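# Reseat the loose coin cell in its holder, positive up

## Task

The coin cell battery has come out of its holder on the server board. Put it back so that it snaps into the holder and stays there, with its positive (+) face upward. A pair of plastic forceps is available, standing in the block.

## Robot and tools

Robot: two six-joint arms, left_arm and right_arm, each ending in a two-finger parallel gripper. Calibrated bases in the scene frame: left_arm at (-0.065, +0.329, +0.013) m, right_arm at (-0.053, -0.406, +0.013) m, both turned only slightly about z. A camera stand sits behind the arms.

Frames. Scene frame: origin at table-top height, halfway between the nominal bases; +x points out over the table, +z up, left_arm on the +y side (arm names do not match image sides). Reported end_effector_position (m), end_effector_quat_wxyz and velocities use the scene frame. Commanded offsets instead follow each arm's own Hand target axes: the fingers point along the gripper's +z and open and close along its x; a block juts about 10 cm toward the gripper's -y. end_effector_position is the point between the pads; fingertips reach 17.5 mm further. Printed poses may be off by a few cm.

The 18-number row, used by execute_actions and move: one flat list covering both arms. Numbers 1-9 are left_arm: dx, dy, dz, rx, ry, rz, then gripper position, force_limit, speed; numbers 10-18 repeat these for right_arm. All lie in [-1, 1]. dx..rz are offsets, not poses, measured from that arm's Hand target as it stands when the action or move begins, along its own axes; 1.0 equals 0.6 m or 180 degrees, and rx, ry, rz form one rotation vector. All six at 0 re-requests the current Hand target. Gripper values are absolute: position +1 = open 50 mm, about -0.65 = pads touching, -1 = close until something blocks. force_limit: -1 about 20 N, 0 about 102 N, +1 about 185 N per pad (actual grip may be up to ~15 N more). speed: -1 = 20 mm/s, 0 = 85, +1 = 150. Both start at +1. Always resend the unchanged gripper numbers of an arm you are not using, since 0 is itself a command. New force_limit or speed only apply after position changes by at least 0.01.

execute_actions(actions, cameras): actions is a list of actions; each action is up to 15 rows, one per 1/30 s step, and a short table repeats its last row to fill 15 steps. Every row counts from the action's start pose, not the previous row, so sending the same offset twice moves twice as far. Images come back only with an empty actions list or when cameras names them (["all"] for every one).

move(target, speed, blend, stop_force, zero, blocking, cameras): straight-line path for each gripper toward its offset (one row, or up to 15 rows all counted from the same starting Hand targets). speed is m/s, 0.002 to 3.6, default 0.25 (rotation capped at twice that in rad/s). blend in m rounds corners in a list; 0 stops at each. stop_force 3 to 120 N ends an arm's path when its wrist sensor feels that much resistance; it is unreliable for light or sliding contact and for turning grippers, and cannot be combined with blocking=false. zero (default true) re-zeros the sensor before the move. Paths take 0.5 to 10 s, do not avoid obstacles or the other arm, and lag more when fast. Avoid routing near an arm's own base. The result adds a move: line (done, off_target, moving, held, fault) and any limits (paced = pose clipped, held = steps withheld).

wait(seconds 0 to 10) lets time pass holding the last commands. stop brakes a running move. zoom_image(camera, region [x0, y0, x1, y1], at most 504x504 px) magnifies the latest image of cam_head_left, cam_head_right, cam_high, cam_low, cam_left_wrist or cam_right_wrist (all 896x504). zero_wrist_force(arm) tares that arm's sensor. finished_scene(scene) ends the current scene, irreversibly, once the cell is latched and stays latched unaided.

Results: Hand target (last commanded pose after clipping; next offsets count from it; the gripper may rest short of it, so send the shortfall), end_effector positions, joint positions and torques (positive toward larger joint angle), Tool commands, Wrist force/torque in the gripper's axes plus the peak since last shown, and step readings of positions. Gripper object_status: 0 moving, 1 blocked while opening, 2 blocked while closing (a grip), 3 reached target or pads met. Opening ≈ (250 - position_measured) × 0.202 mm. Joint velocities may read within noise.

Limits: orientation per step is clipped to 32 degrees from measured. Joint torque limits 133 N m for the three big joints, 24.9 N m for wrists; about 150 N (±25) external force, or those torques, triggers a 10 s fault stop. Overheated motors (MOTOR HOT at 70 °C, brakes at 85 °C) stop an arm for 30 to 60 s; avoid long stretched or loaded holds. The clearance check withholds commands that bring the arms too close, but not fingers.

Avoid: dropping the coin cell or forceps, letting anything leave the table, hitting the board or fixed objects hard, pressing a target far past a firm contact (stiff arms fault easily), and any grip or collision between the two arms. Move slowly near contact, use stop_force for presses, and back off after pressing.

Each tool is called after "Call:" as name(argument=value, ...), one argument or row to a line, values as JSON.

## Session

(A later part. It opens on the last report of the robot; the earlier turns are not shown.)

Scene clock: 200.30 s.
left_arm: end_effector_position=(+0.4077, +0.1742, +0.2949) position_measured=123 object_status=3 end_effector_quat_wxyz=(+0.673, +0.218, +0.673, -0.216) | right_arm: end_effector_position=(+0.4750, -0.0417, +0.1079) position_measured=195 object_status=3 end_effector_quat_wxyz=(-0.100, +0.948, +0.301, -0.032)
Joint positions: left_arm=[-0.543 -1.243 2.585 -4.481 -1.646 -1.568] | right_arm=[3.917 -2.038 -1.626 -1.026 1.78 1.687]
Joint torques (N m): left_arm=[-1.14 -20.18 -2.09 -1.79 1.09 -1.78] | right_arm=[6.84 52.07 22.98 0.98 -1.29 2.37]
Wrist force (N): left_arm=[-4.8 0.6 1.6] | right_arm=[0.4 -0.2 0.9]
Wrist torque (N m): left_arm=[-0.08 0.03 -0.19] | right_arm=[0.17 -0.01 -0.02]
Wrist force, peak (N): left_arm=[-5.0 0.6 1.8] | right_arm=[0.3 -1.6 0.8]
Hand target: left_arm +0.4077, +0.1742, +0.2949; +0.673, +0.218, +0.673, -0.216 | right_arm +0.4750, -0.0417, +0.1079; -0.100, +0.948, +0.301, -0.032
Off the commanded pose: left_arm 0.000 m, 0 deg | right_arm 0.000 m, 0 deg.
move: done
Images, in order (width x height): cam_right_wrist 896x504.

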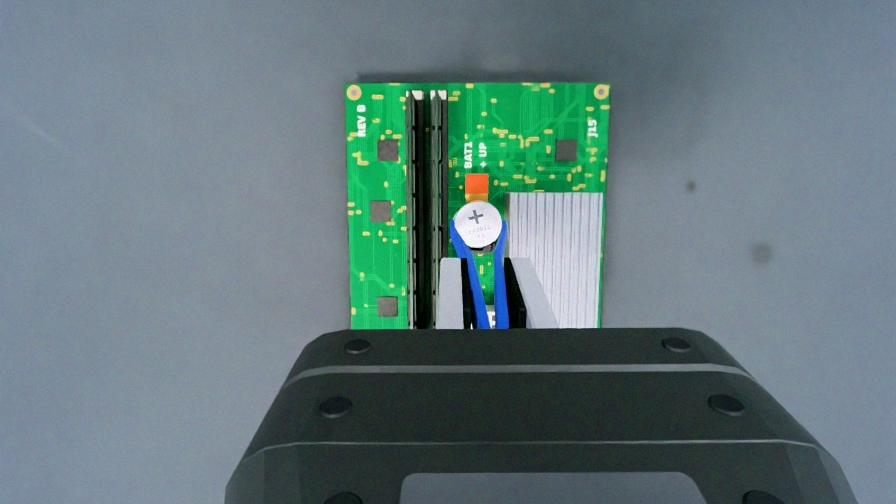

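Call:
move(
  target=[0,0,0,0,0,0,0.2,-1,-1,0,0.0043,0.0282,0,0,0,-0.29,-1,-1],
  speed=0.015,
  stop_force=4,
  cameras=["cam_right_wrist"],
)

Call:
zoom_image(
  camera="cam_right_wrist",
  region=[420, 160, 540, 280],
)

Call:
move(
  target=[0,0,0,0,0,0,0.2,-1,-1,0,0.0041,-0.0008,0,0,0,-0.29,-1,-1],
  speed=0.01,
  stop_force=3.5,
  cameras=["cam_right_wrist"],
)

Call:
zoom_image(
  camera="cam_right_wrist",
  region=[420, 160, 540, 280],
)

Scene clock: 204.00 s.
left_arm: end_effector_position=(+0.4077, +0.1742, +0.2949) position_measured=123 object_status=3 end_effector_quat_wxyz=(+0.673, +0.218, +0.673, -0.216) | right_arm: end_effector_position=(+0.4744, -0.0408, +0.0908) position_measured=195 object_status=3 end_effector_quat_wxyz=(-0.100, +0.948, +0.301, -0.032)
Joint positions: left_arm=[-0.543 -1.243 2.585 -4.481 -1.646 -1.568] | right_arm=[3.919 -2.058 -1.644 -0.987 1.78 1.689]
Joint torques (N m): left_arm=[-0.44 -21.32 -2.76 -1.68 1.05 -1.74] | right_arm=[3.55 52.52 26.24 1.18 -1.03 1.14]
Wrist force (N): left_arm=[-4.9 0.5 1.5] | right_arm=[0.4 -0.7 1.0]
Wrist torque (N m): left_arm=[-0.10 0.04 -0.19] | right_arm=[0.09 -0.02 -0.04]
Wrist force, peak (N): left_arm=[-5.1 0.7 1.5] | right_arm=[0.5 -0.6 1.4]
Hand target: left_arm +0.4077, +0.1742, +0.2949; +0.673, +0.218, +0.673, -0.216 | right_arm +0.4744, -0.0409, +0.0908; -0.100, +0.948, +0.301, -0.032
Off the commanded pose: left_arm 0.000 m, 0 deg | right_arm 0.000 m, 0 deg.
move: done
Images, in order (width x height): cam_right_wrist 896x504.

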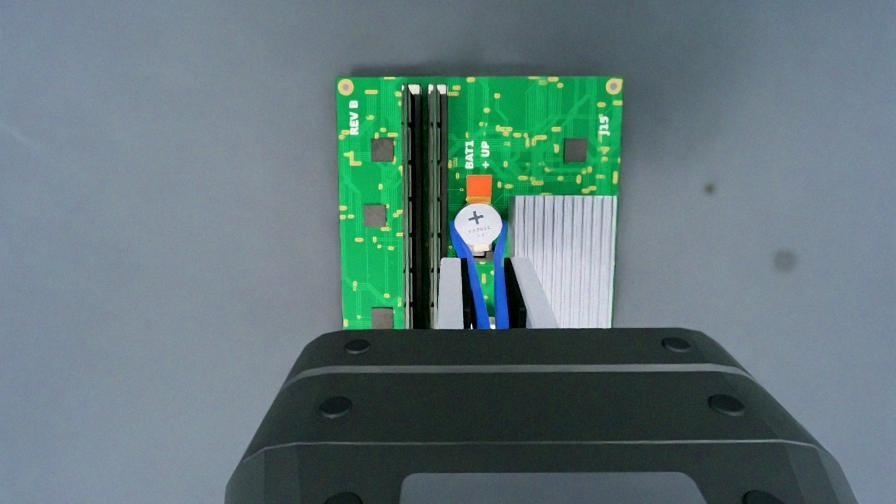

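Scaled by 4.200 from the camera's 896x504 image, which has a finer 1280x720 frame.

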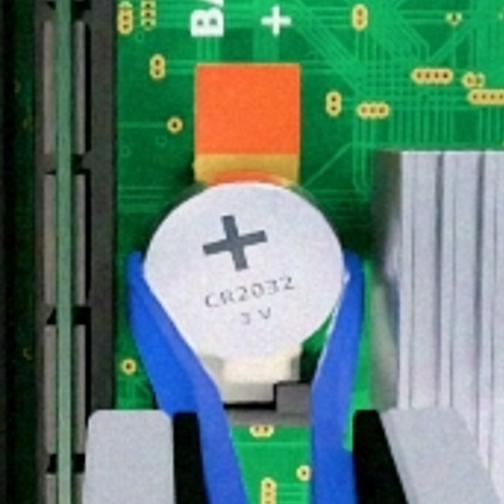

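Scene clock: 205.37 s.
left_arm: end_effector_position=(+0.4077, +0.1742, +0.2949) position_measured=123 object_status=3 end_effector_quat_wxyz=(+0.673, +0.218, +0.673, -0.216) | right_arm: end_effector_position=(+0.4758, -0.0429, +0.0908) position_measured=195 object_status=3 end_effector_quat_wxyz=(-0.100, +0.948, +0.301, -0.032)
Joint positions: left_arm=[-0.543 -1.243 2.585 -4.481 -1.646 -1.568] | right_arm=[3.915 -2.059 -1.643 -0.988 1.78 1.685]
Joint torques (N m): left_arm=[-0.47 -21.31 -2.6 -1.71 1.01 -1.93] | right_arm=[4.08 33.41 21.75 2.81 2.41 2.01]
Wrist force (N): left_arm=[-4.9 0.5 1.6] | right_arm=[0.4 -0.6 0.6]
Wrist torque (N m): left_arm=[-0.10 0.05 -0.19] | right_arm=[0.09 -0.02 0.05]
Wrist force, peak (N): left_arm=[-5.0 0.5 1.8] | right_arm=[0.6 -1.0 1.0]
Hand target: left_arm +0.4077, +0.1742, +0.2949; +0.673, +0.218, +0.673, -0.216 | right_arm +0.4758, -0.0429, +0.0908; -0.100, +0.948, +0.301, -0.032
Off the commanded pose: left_arm 0.000 m, 0 deg | right_arm 0.000 m, 0 deg.
move: done
Images, in order (width x height): cam_right_wrist 896x504.

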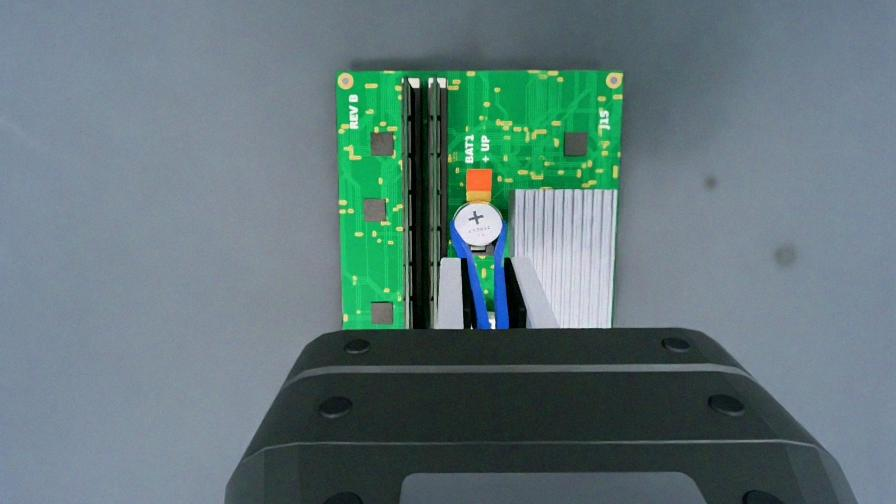

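Scaled by 4.200 from the camera's 896x504 image, which has a finer 1280x720 frame.

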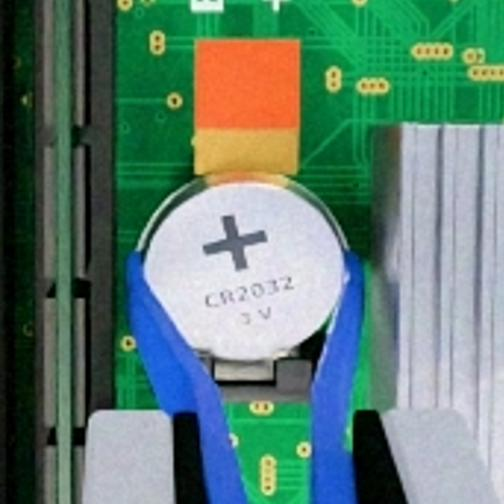

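Call:
move(
  target=[0,0,0,0,0,0,0.2,-1,-1,0,0.0037,-0.0008,0,0,0,-0.29,-1,-1],
  speed=0.01,
  stop_force=3.5,
  cameras=["cam_right_wrist"],
)

Call:
zoom_image(
  camera="cam_right_wrist",
  region=[430, 170, 530, 270],
)

Scene clock: 206.57 s.
left_arm: end_effector_position=(+0.4077, +0.1742, +0.2949) position_measured=123 object_status=3 end_effector_quat_wxyz=(+0.673, +0.218, +0.673, -0.216) | right_arm: end_effector_position=(+0.4772, -0.0448, +0.0908) position_measured=195 object_status=3 end_effector_quat_wxyz=(-0.100, +0.948, +0.301, -0.032)
Joint positions: left_arm=[-0.543 -1.243 2.585 -4.481 -1.646 -1.568] | right_arm=[3.911 -2.059 -1.643 -0.989 1.78 1.681]
Joint torques (N m): left_arm=[0.19 -21.78 -2.68 -1.65 1.01 -1.76] | right_arm=[3.17 34.4 23.46 2.27 2.3 1.43]
Wrist force (N): left_arm=[-4.6 0.6 1.6] | right_arm=[0.4 -0.6 0.8]
Wrist torque (N m): left_arm=[-0.08 -0.01 -0.19] | right_arm=[0.09 -0.02 0.05]
Wrist force, peak (N): left_arm=[-5.0 0.5 1.6] | right_arm=[0.4 -1.0 1.0]
Hand target: left_arm +0.4077, +0.1742, +0.2949; +0.673, +0.218, +0.673, -0.216 | right_arm +0.4771, -0.0448, +0.0908; -0.100, +0.948, +0.301, -0.032
Off the commanded pose: left_arm 0.000 m, 0 deg | right_arm 0.000 m, 0 deg.
move: done
Images, in order (width x height): cam_right_wrist 896x504.

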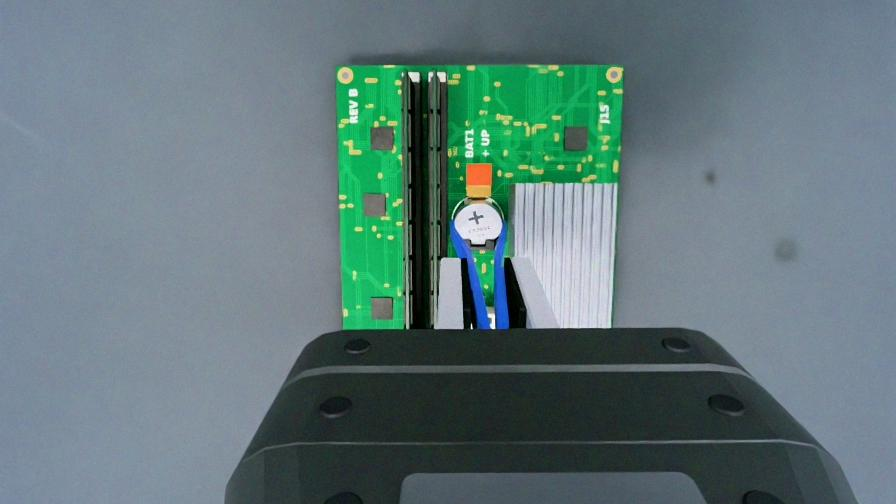

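Scaled by 5.040 from the camera's 896x504 image, which has a finer 1280x720 frame.

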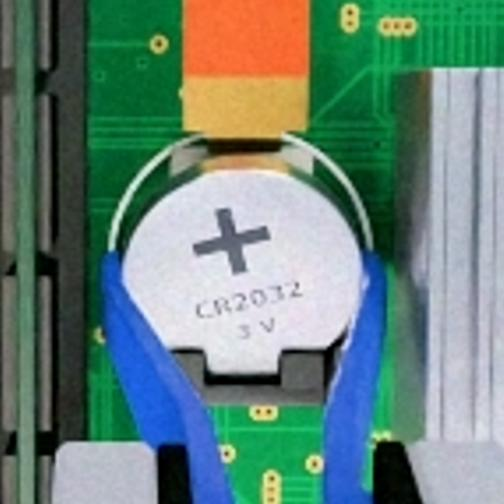

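Call:
execute_actions(
  actions=[
    [[0,0,0,0,0,0,0.2,-1,-1,0,0,0,0,0,0,-0.1,-1,-1]],
    [[0,0,0,0,0,0,0.2,-1,-1,0,0,0,0,0,0,-0.1,-1,-1]],
  ],
  cameras=["cam_right_wrist"],
)

Call:
zoom_image(
  camera="cam_right_wrist",
  region=[430, 170, 530, 270],
)

Scene clock: 208.07 s.
left_arm: end_effector_position=(+0.4077, +0.1742, +0.2949) position_measured=123 object_status=3 end_effector_quat_wxyz=(+0.673, +0.218, +0.673, -0.216) | right_arm: end_effector_position=(+0.4771, -0.0448, +0.0908) position_measured=167 object_status=3 end_effector_quat_wxyz=(-0.100, +0.948, +0.301, -0.032)
Joint positions: left_arm=[-0.543 -1.243 2.585 -4.481 -1.646 -1.568] | right_arm=[3.911 -2.059 -1.643 -0.989 1.78 1.681]
Joint torques (N m): left_arm=[0.82 -22.33 -2.7 -1.7 1.08 -1.75] | right_arm=[4.24 38.38 16.83 5.09 2.16 2.08]
Wrist force (N): left_arm=[-4.7 0.5 1.4] | right_arm=[0.7 -0.5 0.9]
Wrist torque (N m): left_arm=[-0.10 0.01 -0.19] | right_arm=[0.11 -0.06 0.04]
Wrist force, peak (N): left_arm=[-5.0 0.6 1.7] | right_arm=[0.5 -0.9 1.0]
Hand target: left_arm +0.4077, +0.1742, +0.2949; +0.673, +0.218, +0.673, -0.216 | right_arm +0.4771, -0.0448, +0.0908; -0.100, +0.948, +0.301, -0.032
Off the commanded pose: left_arm 0.000 m, 0 deg | right_arm 0.000 m, 0 deg.
Step readings (end_effector_position of left_arm | right_arm):
0: (+0.4077, +0.1742, +0.2949) | (+0.4771, -0.0448, +0.0908)
1: (+0.4077, +0.1742, +0.2949) | (+0.4771, -0.0448, +0.0908)
2: (+0.4077, +0.1742, +0.2949) | (+0.4771, -0.0448, +0.0908)
4: (+0.4077, +0.1742, +0.2949) | (+0.4771, -0.0448, +0.0908)
8: (+0.4077, +0.1742, +0.2949) | (+0.4771, -0.0448, +0.0908)
15: (+0.4077, +0.1742, +0.2949) | (+0.4771, -0.0448, +0.0908)
16: (+0.4077, +0.1742, +0.2949) | (+0.4771, -0.0448, +0.0908)
17: (+0.4077, +0.1742, +0.2949) | (+0.4771, -0.0448, +0.0908)
19: (+0.4077, +0.1742, +0.2949) | (+0.4771, -0.0448, +0.0908)
23: (+0.4077, +0.1742, +0.2949) | (+0.4771, -0.0448, +0.0908)
30: (+0.4077, +0.1742, +0.2949) | (+0.4771, -0.0448, +0.0908)
Images, in order (width x height): cam_right_wrist 896x504.

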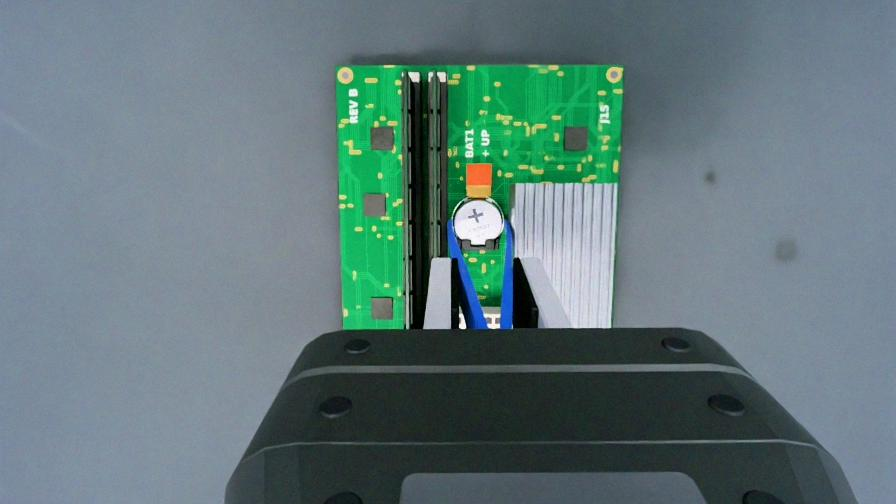

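Scaled by 5.040 from the camera's 896x504 image, which has a finer 1280x720 frame.

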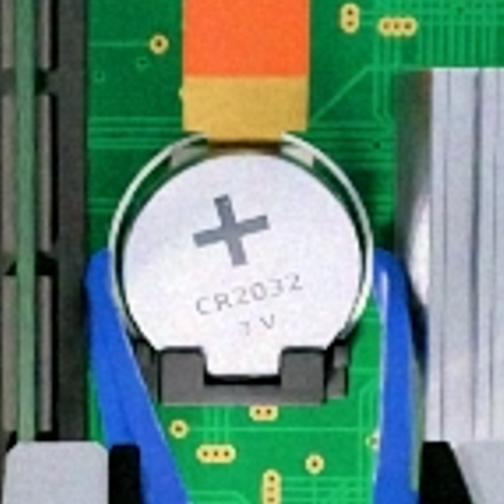

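Call:
move(
  target=[
    [0,0,0,0,0,0,0.2,-1,-1,0,-0.0087,-0.0408,0,0,0,-0.1,-1,-1],
    [0,0,0,0,0,0,0.2,-1,-1,0,-0.0438,-0.0333,-0.0667,0,0,-0.4,-1,-1],
  ],
  speed=0.05,
  cameras=["cam_right_wrist"],
)

Call:
zoom_image(
  camera="cam_right_wrist",
  region=[420, 160, 540, 280],
)

Scene clock: 212.27 s.
left_arm: end_effector_position=(+0.4077, +0.1742, +0.2949) position_measured=123 object_status=3 end_effector_quat_wxyz=(+0.673, +0.218, +0.673, -0.216) | right_arm: end_effector_position=(+0.4648, -0.0271, +0.1159) position_measured=212 object_status=0 end_effector_quat_wxyz=(+0.000, +0.953, +0.302, -0.001)
Joint positions: left_arm=[-0.543 -1.243 2.585 -4.481 -1.646 -1.568] | right_arm=[4.029 -2.014 -1.616 -1.084 1.572 1.797]
Joint torques (N m): left_arm=[2.01 -23.33 -2.74 -1.83 0.9 -1.7] | right_arm=[-6.66 44.45 17.06 5.59 0.5 -1.96]
Wrist force (N): left_arm=[-4.8 0.6 1.5] | right_arm=[0.5 -0.4 1.1]
Wrist torque (N m): left_arm=[-0.09 0.04 -0.19] | right_arm=[0.17 -0.04 0.01]
Wrist force, peak (N): left_arm=[-5.0 0.4 1.7] | right_arm=[0.4 0.0 2.3]
Hand target: left_arm +0.4077, +0.1742, +0.2949; +0.673, +0.218, +0.673, -0.216 | right_arm +0.4648, -0.0271, +0.1158; +0.000, +0.953, +0.302, -0.001
Off the commanded pose: left_arm 0.000 m, 0 deg | right_arm 0.000 m, 0 deg.
move: done
Images, in order (width x height): cam_right_wrist 896x504.

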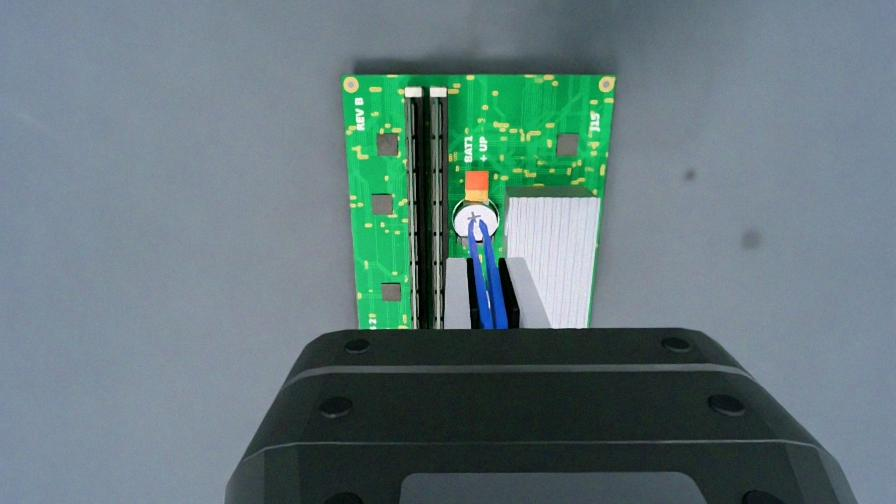

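Scaled by 4.200 from the camera's 896x504 image, which has a finer 1280x720 frame.

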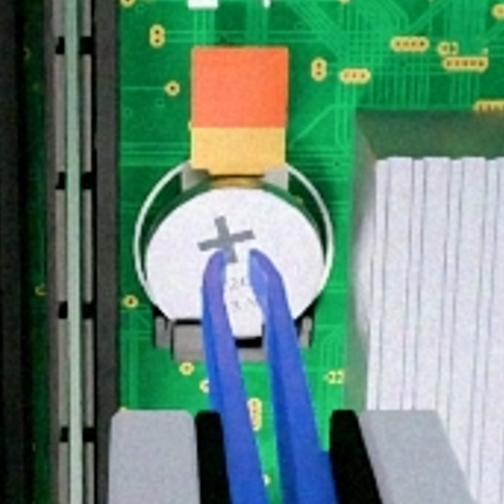

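Call:
move(
  target=[
    [0,0,0,0,0,0,0.2,-1,-1,0,-0.0025,0.02,0,0,0,-0.4,-1,-1],
    [0,0,0,0,0,0,0.2,-1,-1,0,-0.0025,0.038,0,0,0,-0.4,-1,-1],
  ],
  speed=0.01,
  stop_force=20,
  cameras=["cam_right_wrist"],
)

Call:
zoom_image(
  camera="cam_right_wrist",
  region=[420, 160, 540, 280],
)

Scene clock: 215.70 s.
left_arm: end_effector_position=(+0.4077, +0.1742, +0.2949) position_measured=123 object_status=3 end_effector_quat_wxyz=(+0.673, +0.218, +0.673, -0.216) | right_arm: end_effector_position=(+0.4639, -0.0259, +0.0955) position_measured=212 object_status=3 end_effector_quat_wxyz=(+0.000, +0.953, +0.302, -0.001)
Joint positions: left_arm=[-0.543 -1.243 2.585 -4.481 -1.646 -1.568] | right_arm=[4.032 -2.037 -1.64 -1.036 1.572 1.799]
Joint torques (N m): left_arm=[1.67 -23.34 -3.11 -1.8 1.06 -1.69] | right_arm=[5.14 38.12 17.18 -1.18 -1.42 1.4]
Wrist force (N): left_arm=[-4.7 0.4 1.7] | right_arm=[0.6 0.2 -22.4]
Wrist torque (N m): left_arm=[-0.11 0.01 -0.19] | right_arm=[0.19 -0.05 -0.03]
Wrist force, peak (N): left_arm=[-5.0 0.6 1.9] | right_arm=[0.7 0.7 -29.8]
Hand target: left_arm +0.4077, +0.1742, +0.2949; +0.673, +0.218, +0.673, -0.216 | right_arm +0.4639, -0.0258, +0.0955; +0.000, +0.953, +0.302, -0.001 (not the last commanded pose)
Off the commanded pose: left_arm 0.000 m, 0 deg | right_arm 0.002 m, 0 deg.
move: contact (right_arm); path passed 1 of 2 targets
Images, in order (width x height): cam_right_wrist 896x504.

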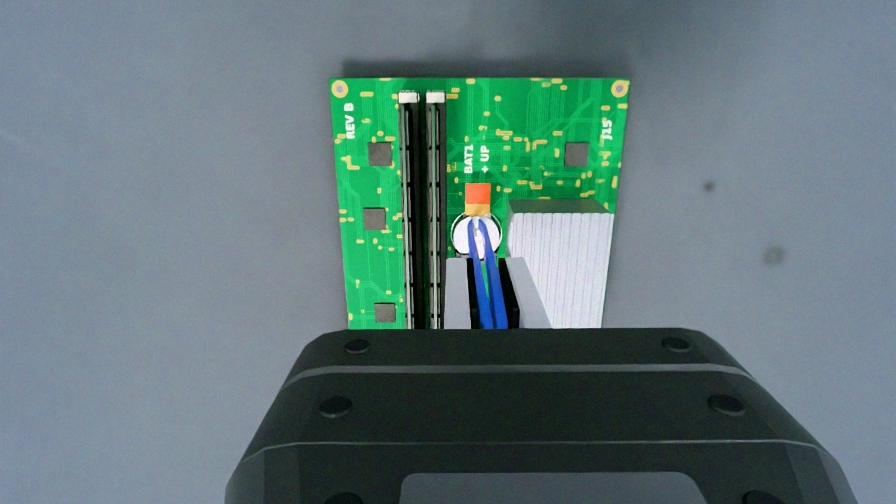

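Scaled by 4.200 from the camera's 896x504 image, which has a finer 1280x720 frame.

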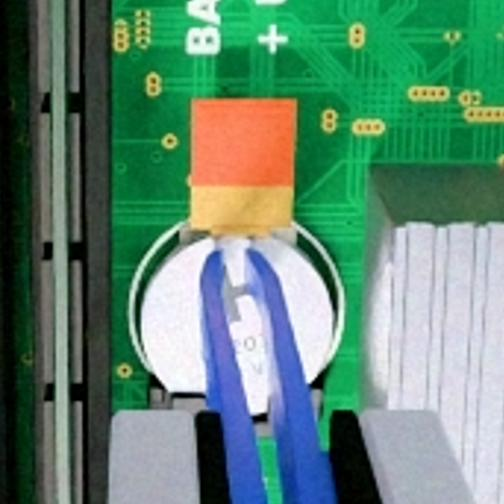

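Call:
move(
  target=[0,0,0,0,0,0,0.2,-1,-1,0,0.025,-0.04,0,0,0,-0.4,-1,-1],
  speed=0.05,
  cameras=["cam_right_wrist"],
)

Call:
zoom_image(
  camera="cam_right_wrist",
  region=[420, 120, 520, 240],
)

Scene clock: 216.77 s.
left_arm: end_effector_position=(+0.4077, +0.1742, +0.2949) position_measured=123 object_status=3 end_effector_quat_wxyz=(+0.673, +0.218, +0.673, -0.216) | right_arm: end_effector_position=(+0.4727, -0.0382, +0.1197) position_measured=212 object_status=3 end_effector_quat_wxyz=(+0.000, +0.953, +0.302, -0.001) end_effector_velocity=(+0.000, +0.001, -0.001) end_effector_angular_velocity=(+0.002, -0.002, -0.003)
Joint positions: left_arm=[-0.543 -1.243 2.585 -4.481 -1.646 -1.568] | right_arm=[4.008 -2.009 -1.612 -1.092 1.572 1.776]
Joint velocities: left_arm=[within noise] | right_arm=[0.001 -0.001 -0.002 0.006 0 0.004]
Joint torques (N m): left_arm=[2.4 -23.59 -3.38 -1.76 1.07 -1.78] | right_arm=[7.41 34.32 15.34 5.72 -1.26 2.66]
Wrist force (N): left_arm=[-4.8 0.6 1.5] | right_arm=[0.4 -0.9 0.6]
Wrist torque (N m): left_arm=[-0.08 0.04 -0.19] | right_arm=[0.09 -0.02 0.05]
Wrist force, peak (N): left_arm=[-5.0 0.6 1.8] | right_arm=[0.5 -0.2 -22.4]
Hand target: left_arm +0.4077, +0.1742, +0.2949; +0.673, +0.218, +0.673, -0.216 | right_arm +0.4726, -0.0381, +0.1195; +0.000, +0.953, +0.302, -0.001
Off the commanded pose: left_arm 0.000 m, 0 deg | right_arm 0.000 m, 0 deg.
move: done
Images, in order (width x height): cam_right_wrist 896x504.

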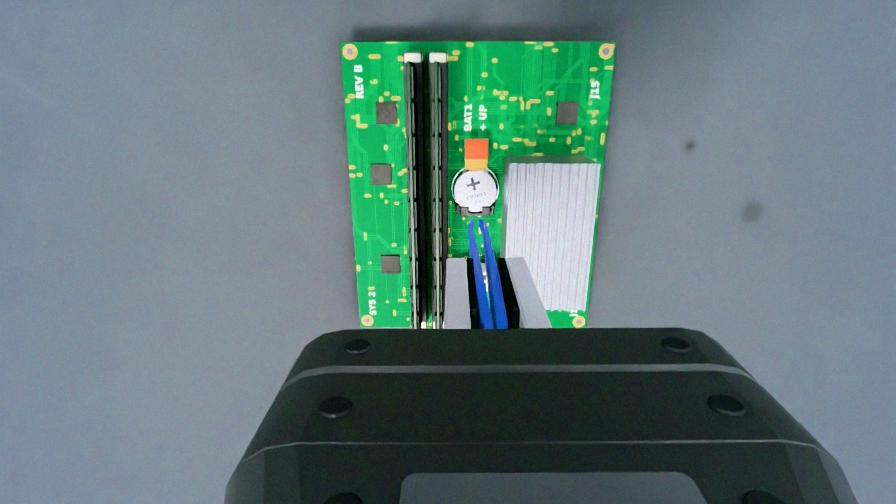

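Scaled by 4.200 from the camera's 896x504 image, which has a finer 1280x720 frame.

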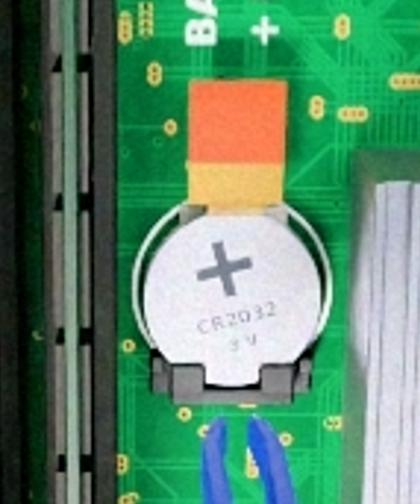

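Call:
move(
  target=[
    [0,0,0,0,0,0,0.2,-1,-1,0,0,-0.1,0,0,0,-0.4,-1,-1],
    [0,0,0,0,0,0,0.2,-1,-1,-0.37,0.23,-0.1,0,0,0,-0.4,-1,-1],
    [0,0,0,0,0,0,0.2,-1,-1,-0.37,0.23,0.05,0,0,0,-0.4,-1,-1],
  ],
  speed=0.12,
  cameras=["cam_right_wrist","cam_high"],
)

Scene clock: 221.60 s.
left_arm: end_effector_position=(+0.4077, +0.1742, +0.2949) position_measured=123 object_status=3 end_effector_quat_wxyz=(+0.673, +0.218, +0.673, -0.216) | right_arm: end_effector_position=(+0.3706, -0.2788, +0.0897) position_measured=212 object_status=3 end_effector_quat_wxyz=(+0.000, +0.953, +0.302, -0.001)
Joint positions: left_arm=[-0.543 -1.243 2.585 -4.481 -1.646 -1.568] | right_arm=[3.786 -1.62 -2.215 -0.878 1.572 1.554]
Joint torques (N m): left_arm=[2.89 -24.71 -3.66 -1.86 1.02 -1.84] | right_arm=[-2.43 17.18 14.28 5.14 1.76 -0.86]
Wrist force (N): left_arm=[-4.9 0.5 1.5] | right_arm=[0.3 -0.6 0.9]
Wrist torque (N m): left_arm=[-0.10 0.04 -0.19] | right_arm=[0.14 -0.01 -0.02]
Wrist force, peak (N): left_arm=[-5.1 0.5 1.7] | right_arm=[0.6 -1.0 3.8]
Hand target: left_arm +0.4077, +0.1742, +0.2949; +0.673, +0.218, +0.673, -0.216 | right_arm +0.3707, -0.2788, +0.0897; +0.000, +0.953, +0.302, -0.001
Off the commanded pose: left_arm 0.000 m, 0 deg | right_arm 0.000 m, 0 deg.
move: done
Images, in order (width x height): cam_high 896x504, cam_right_wrist 896x504.

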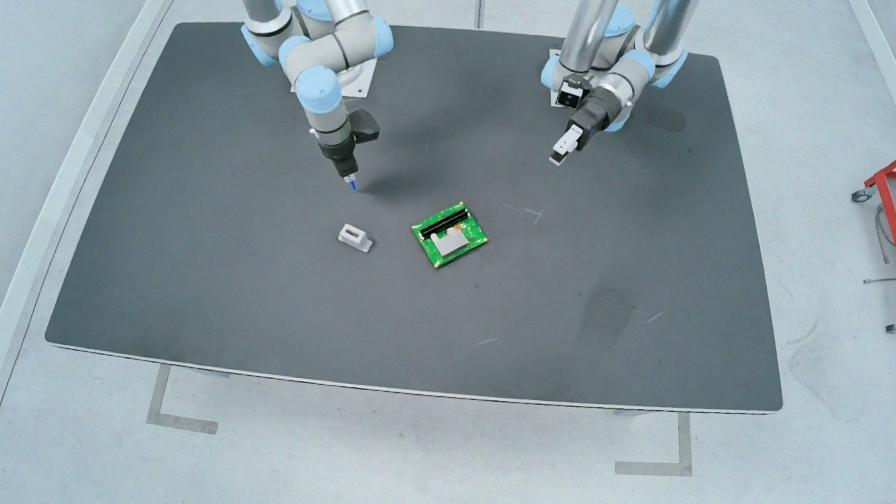

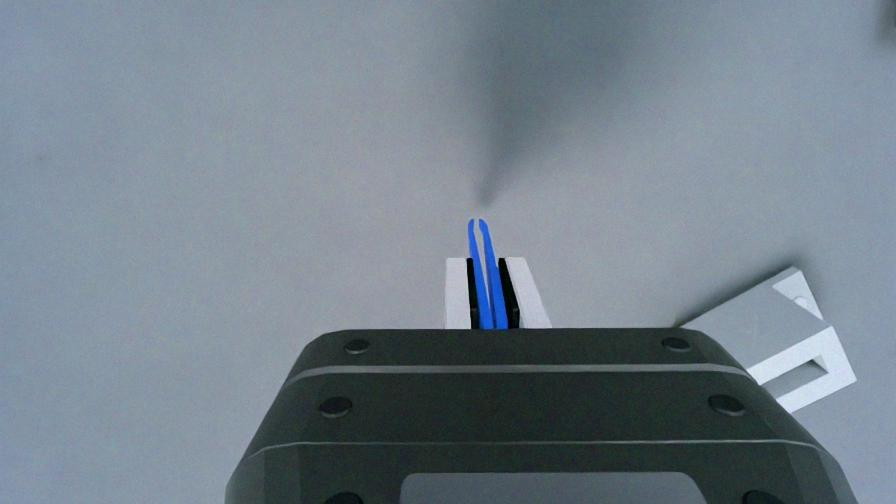

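Call:
finished_scene(
  scene=1,
)

The scene is finished: the task was done.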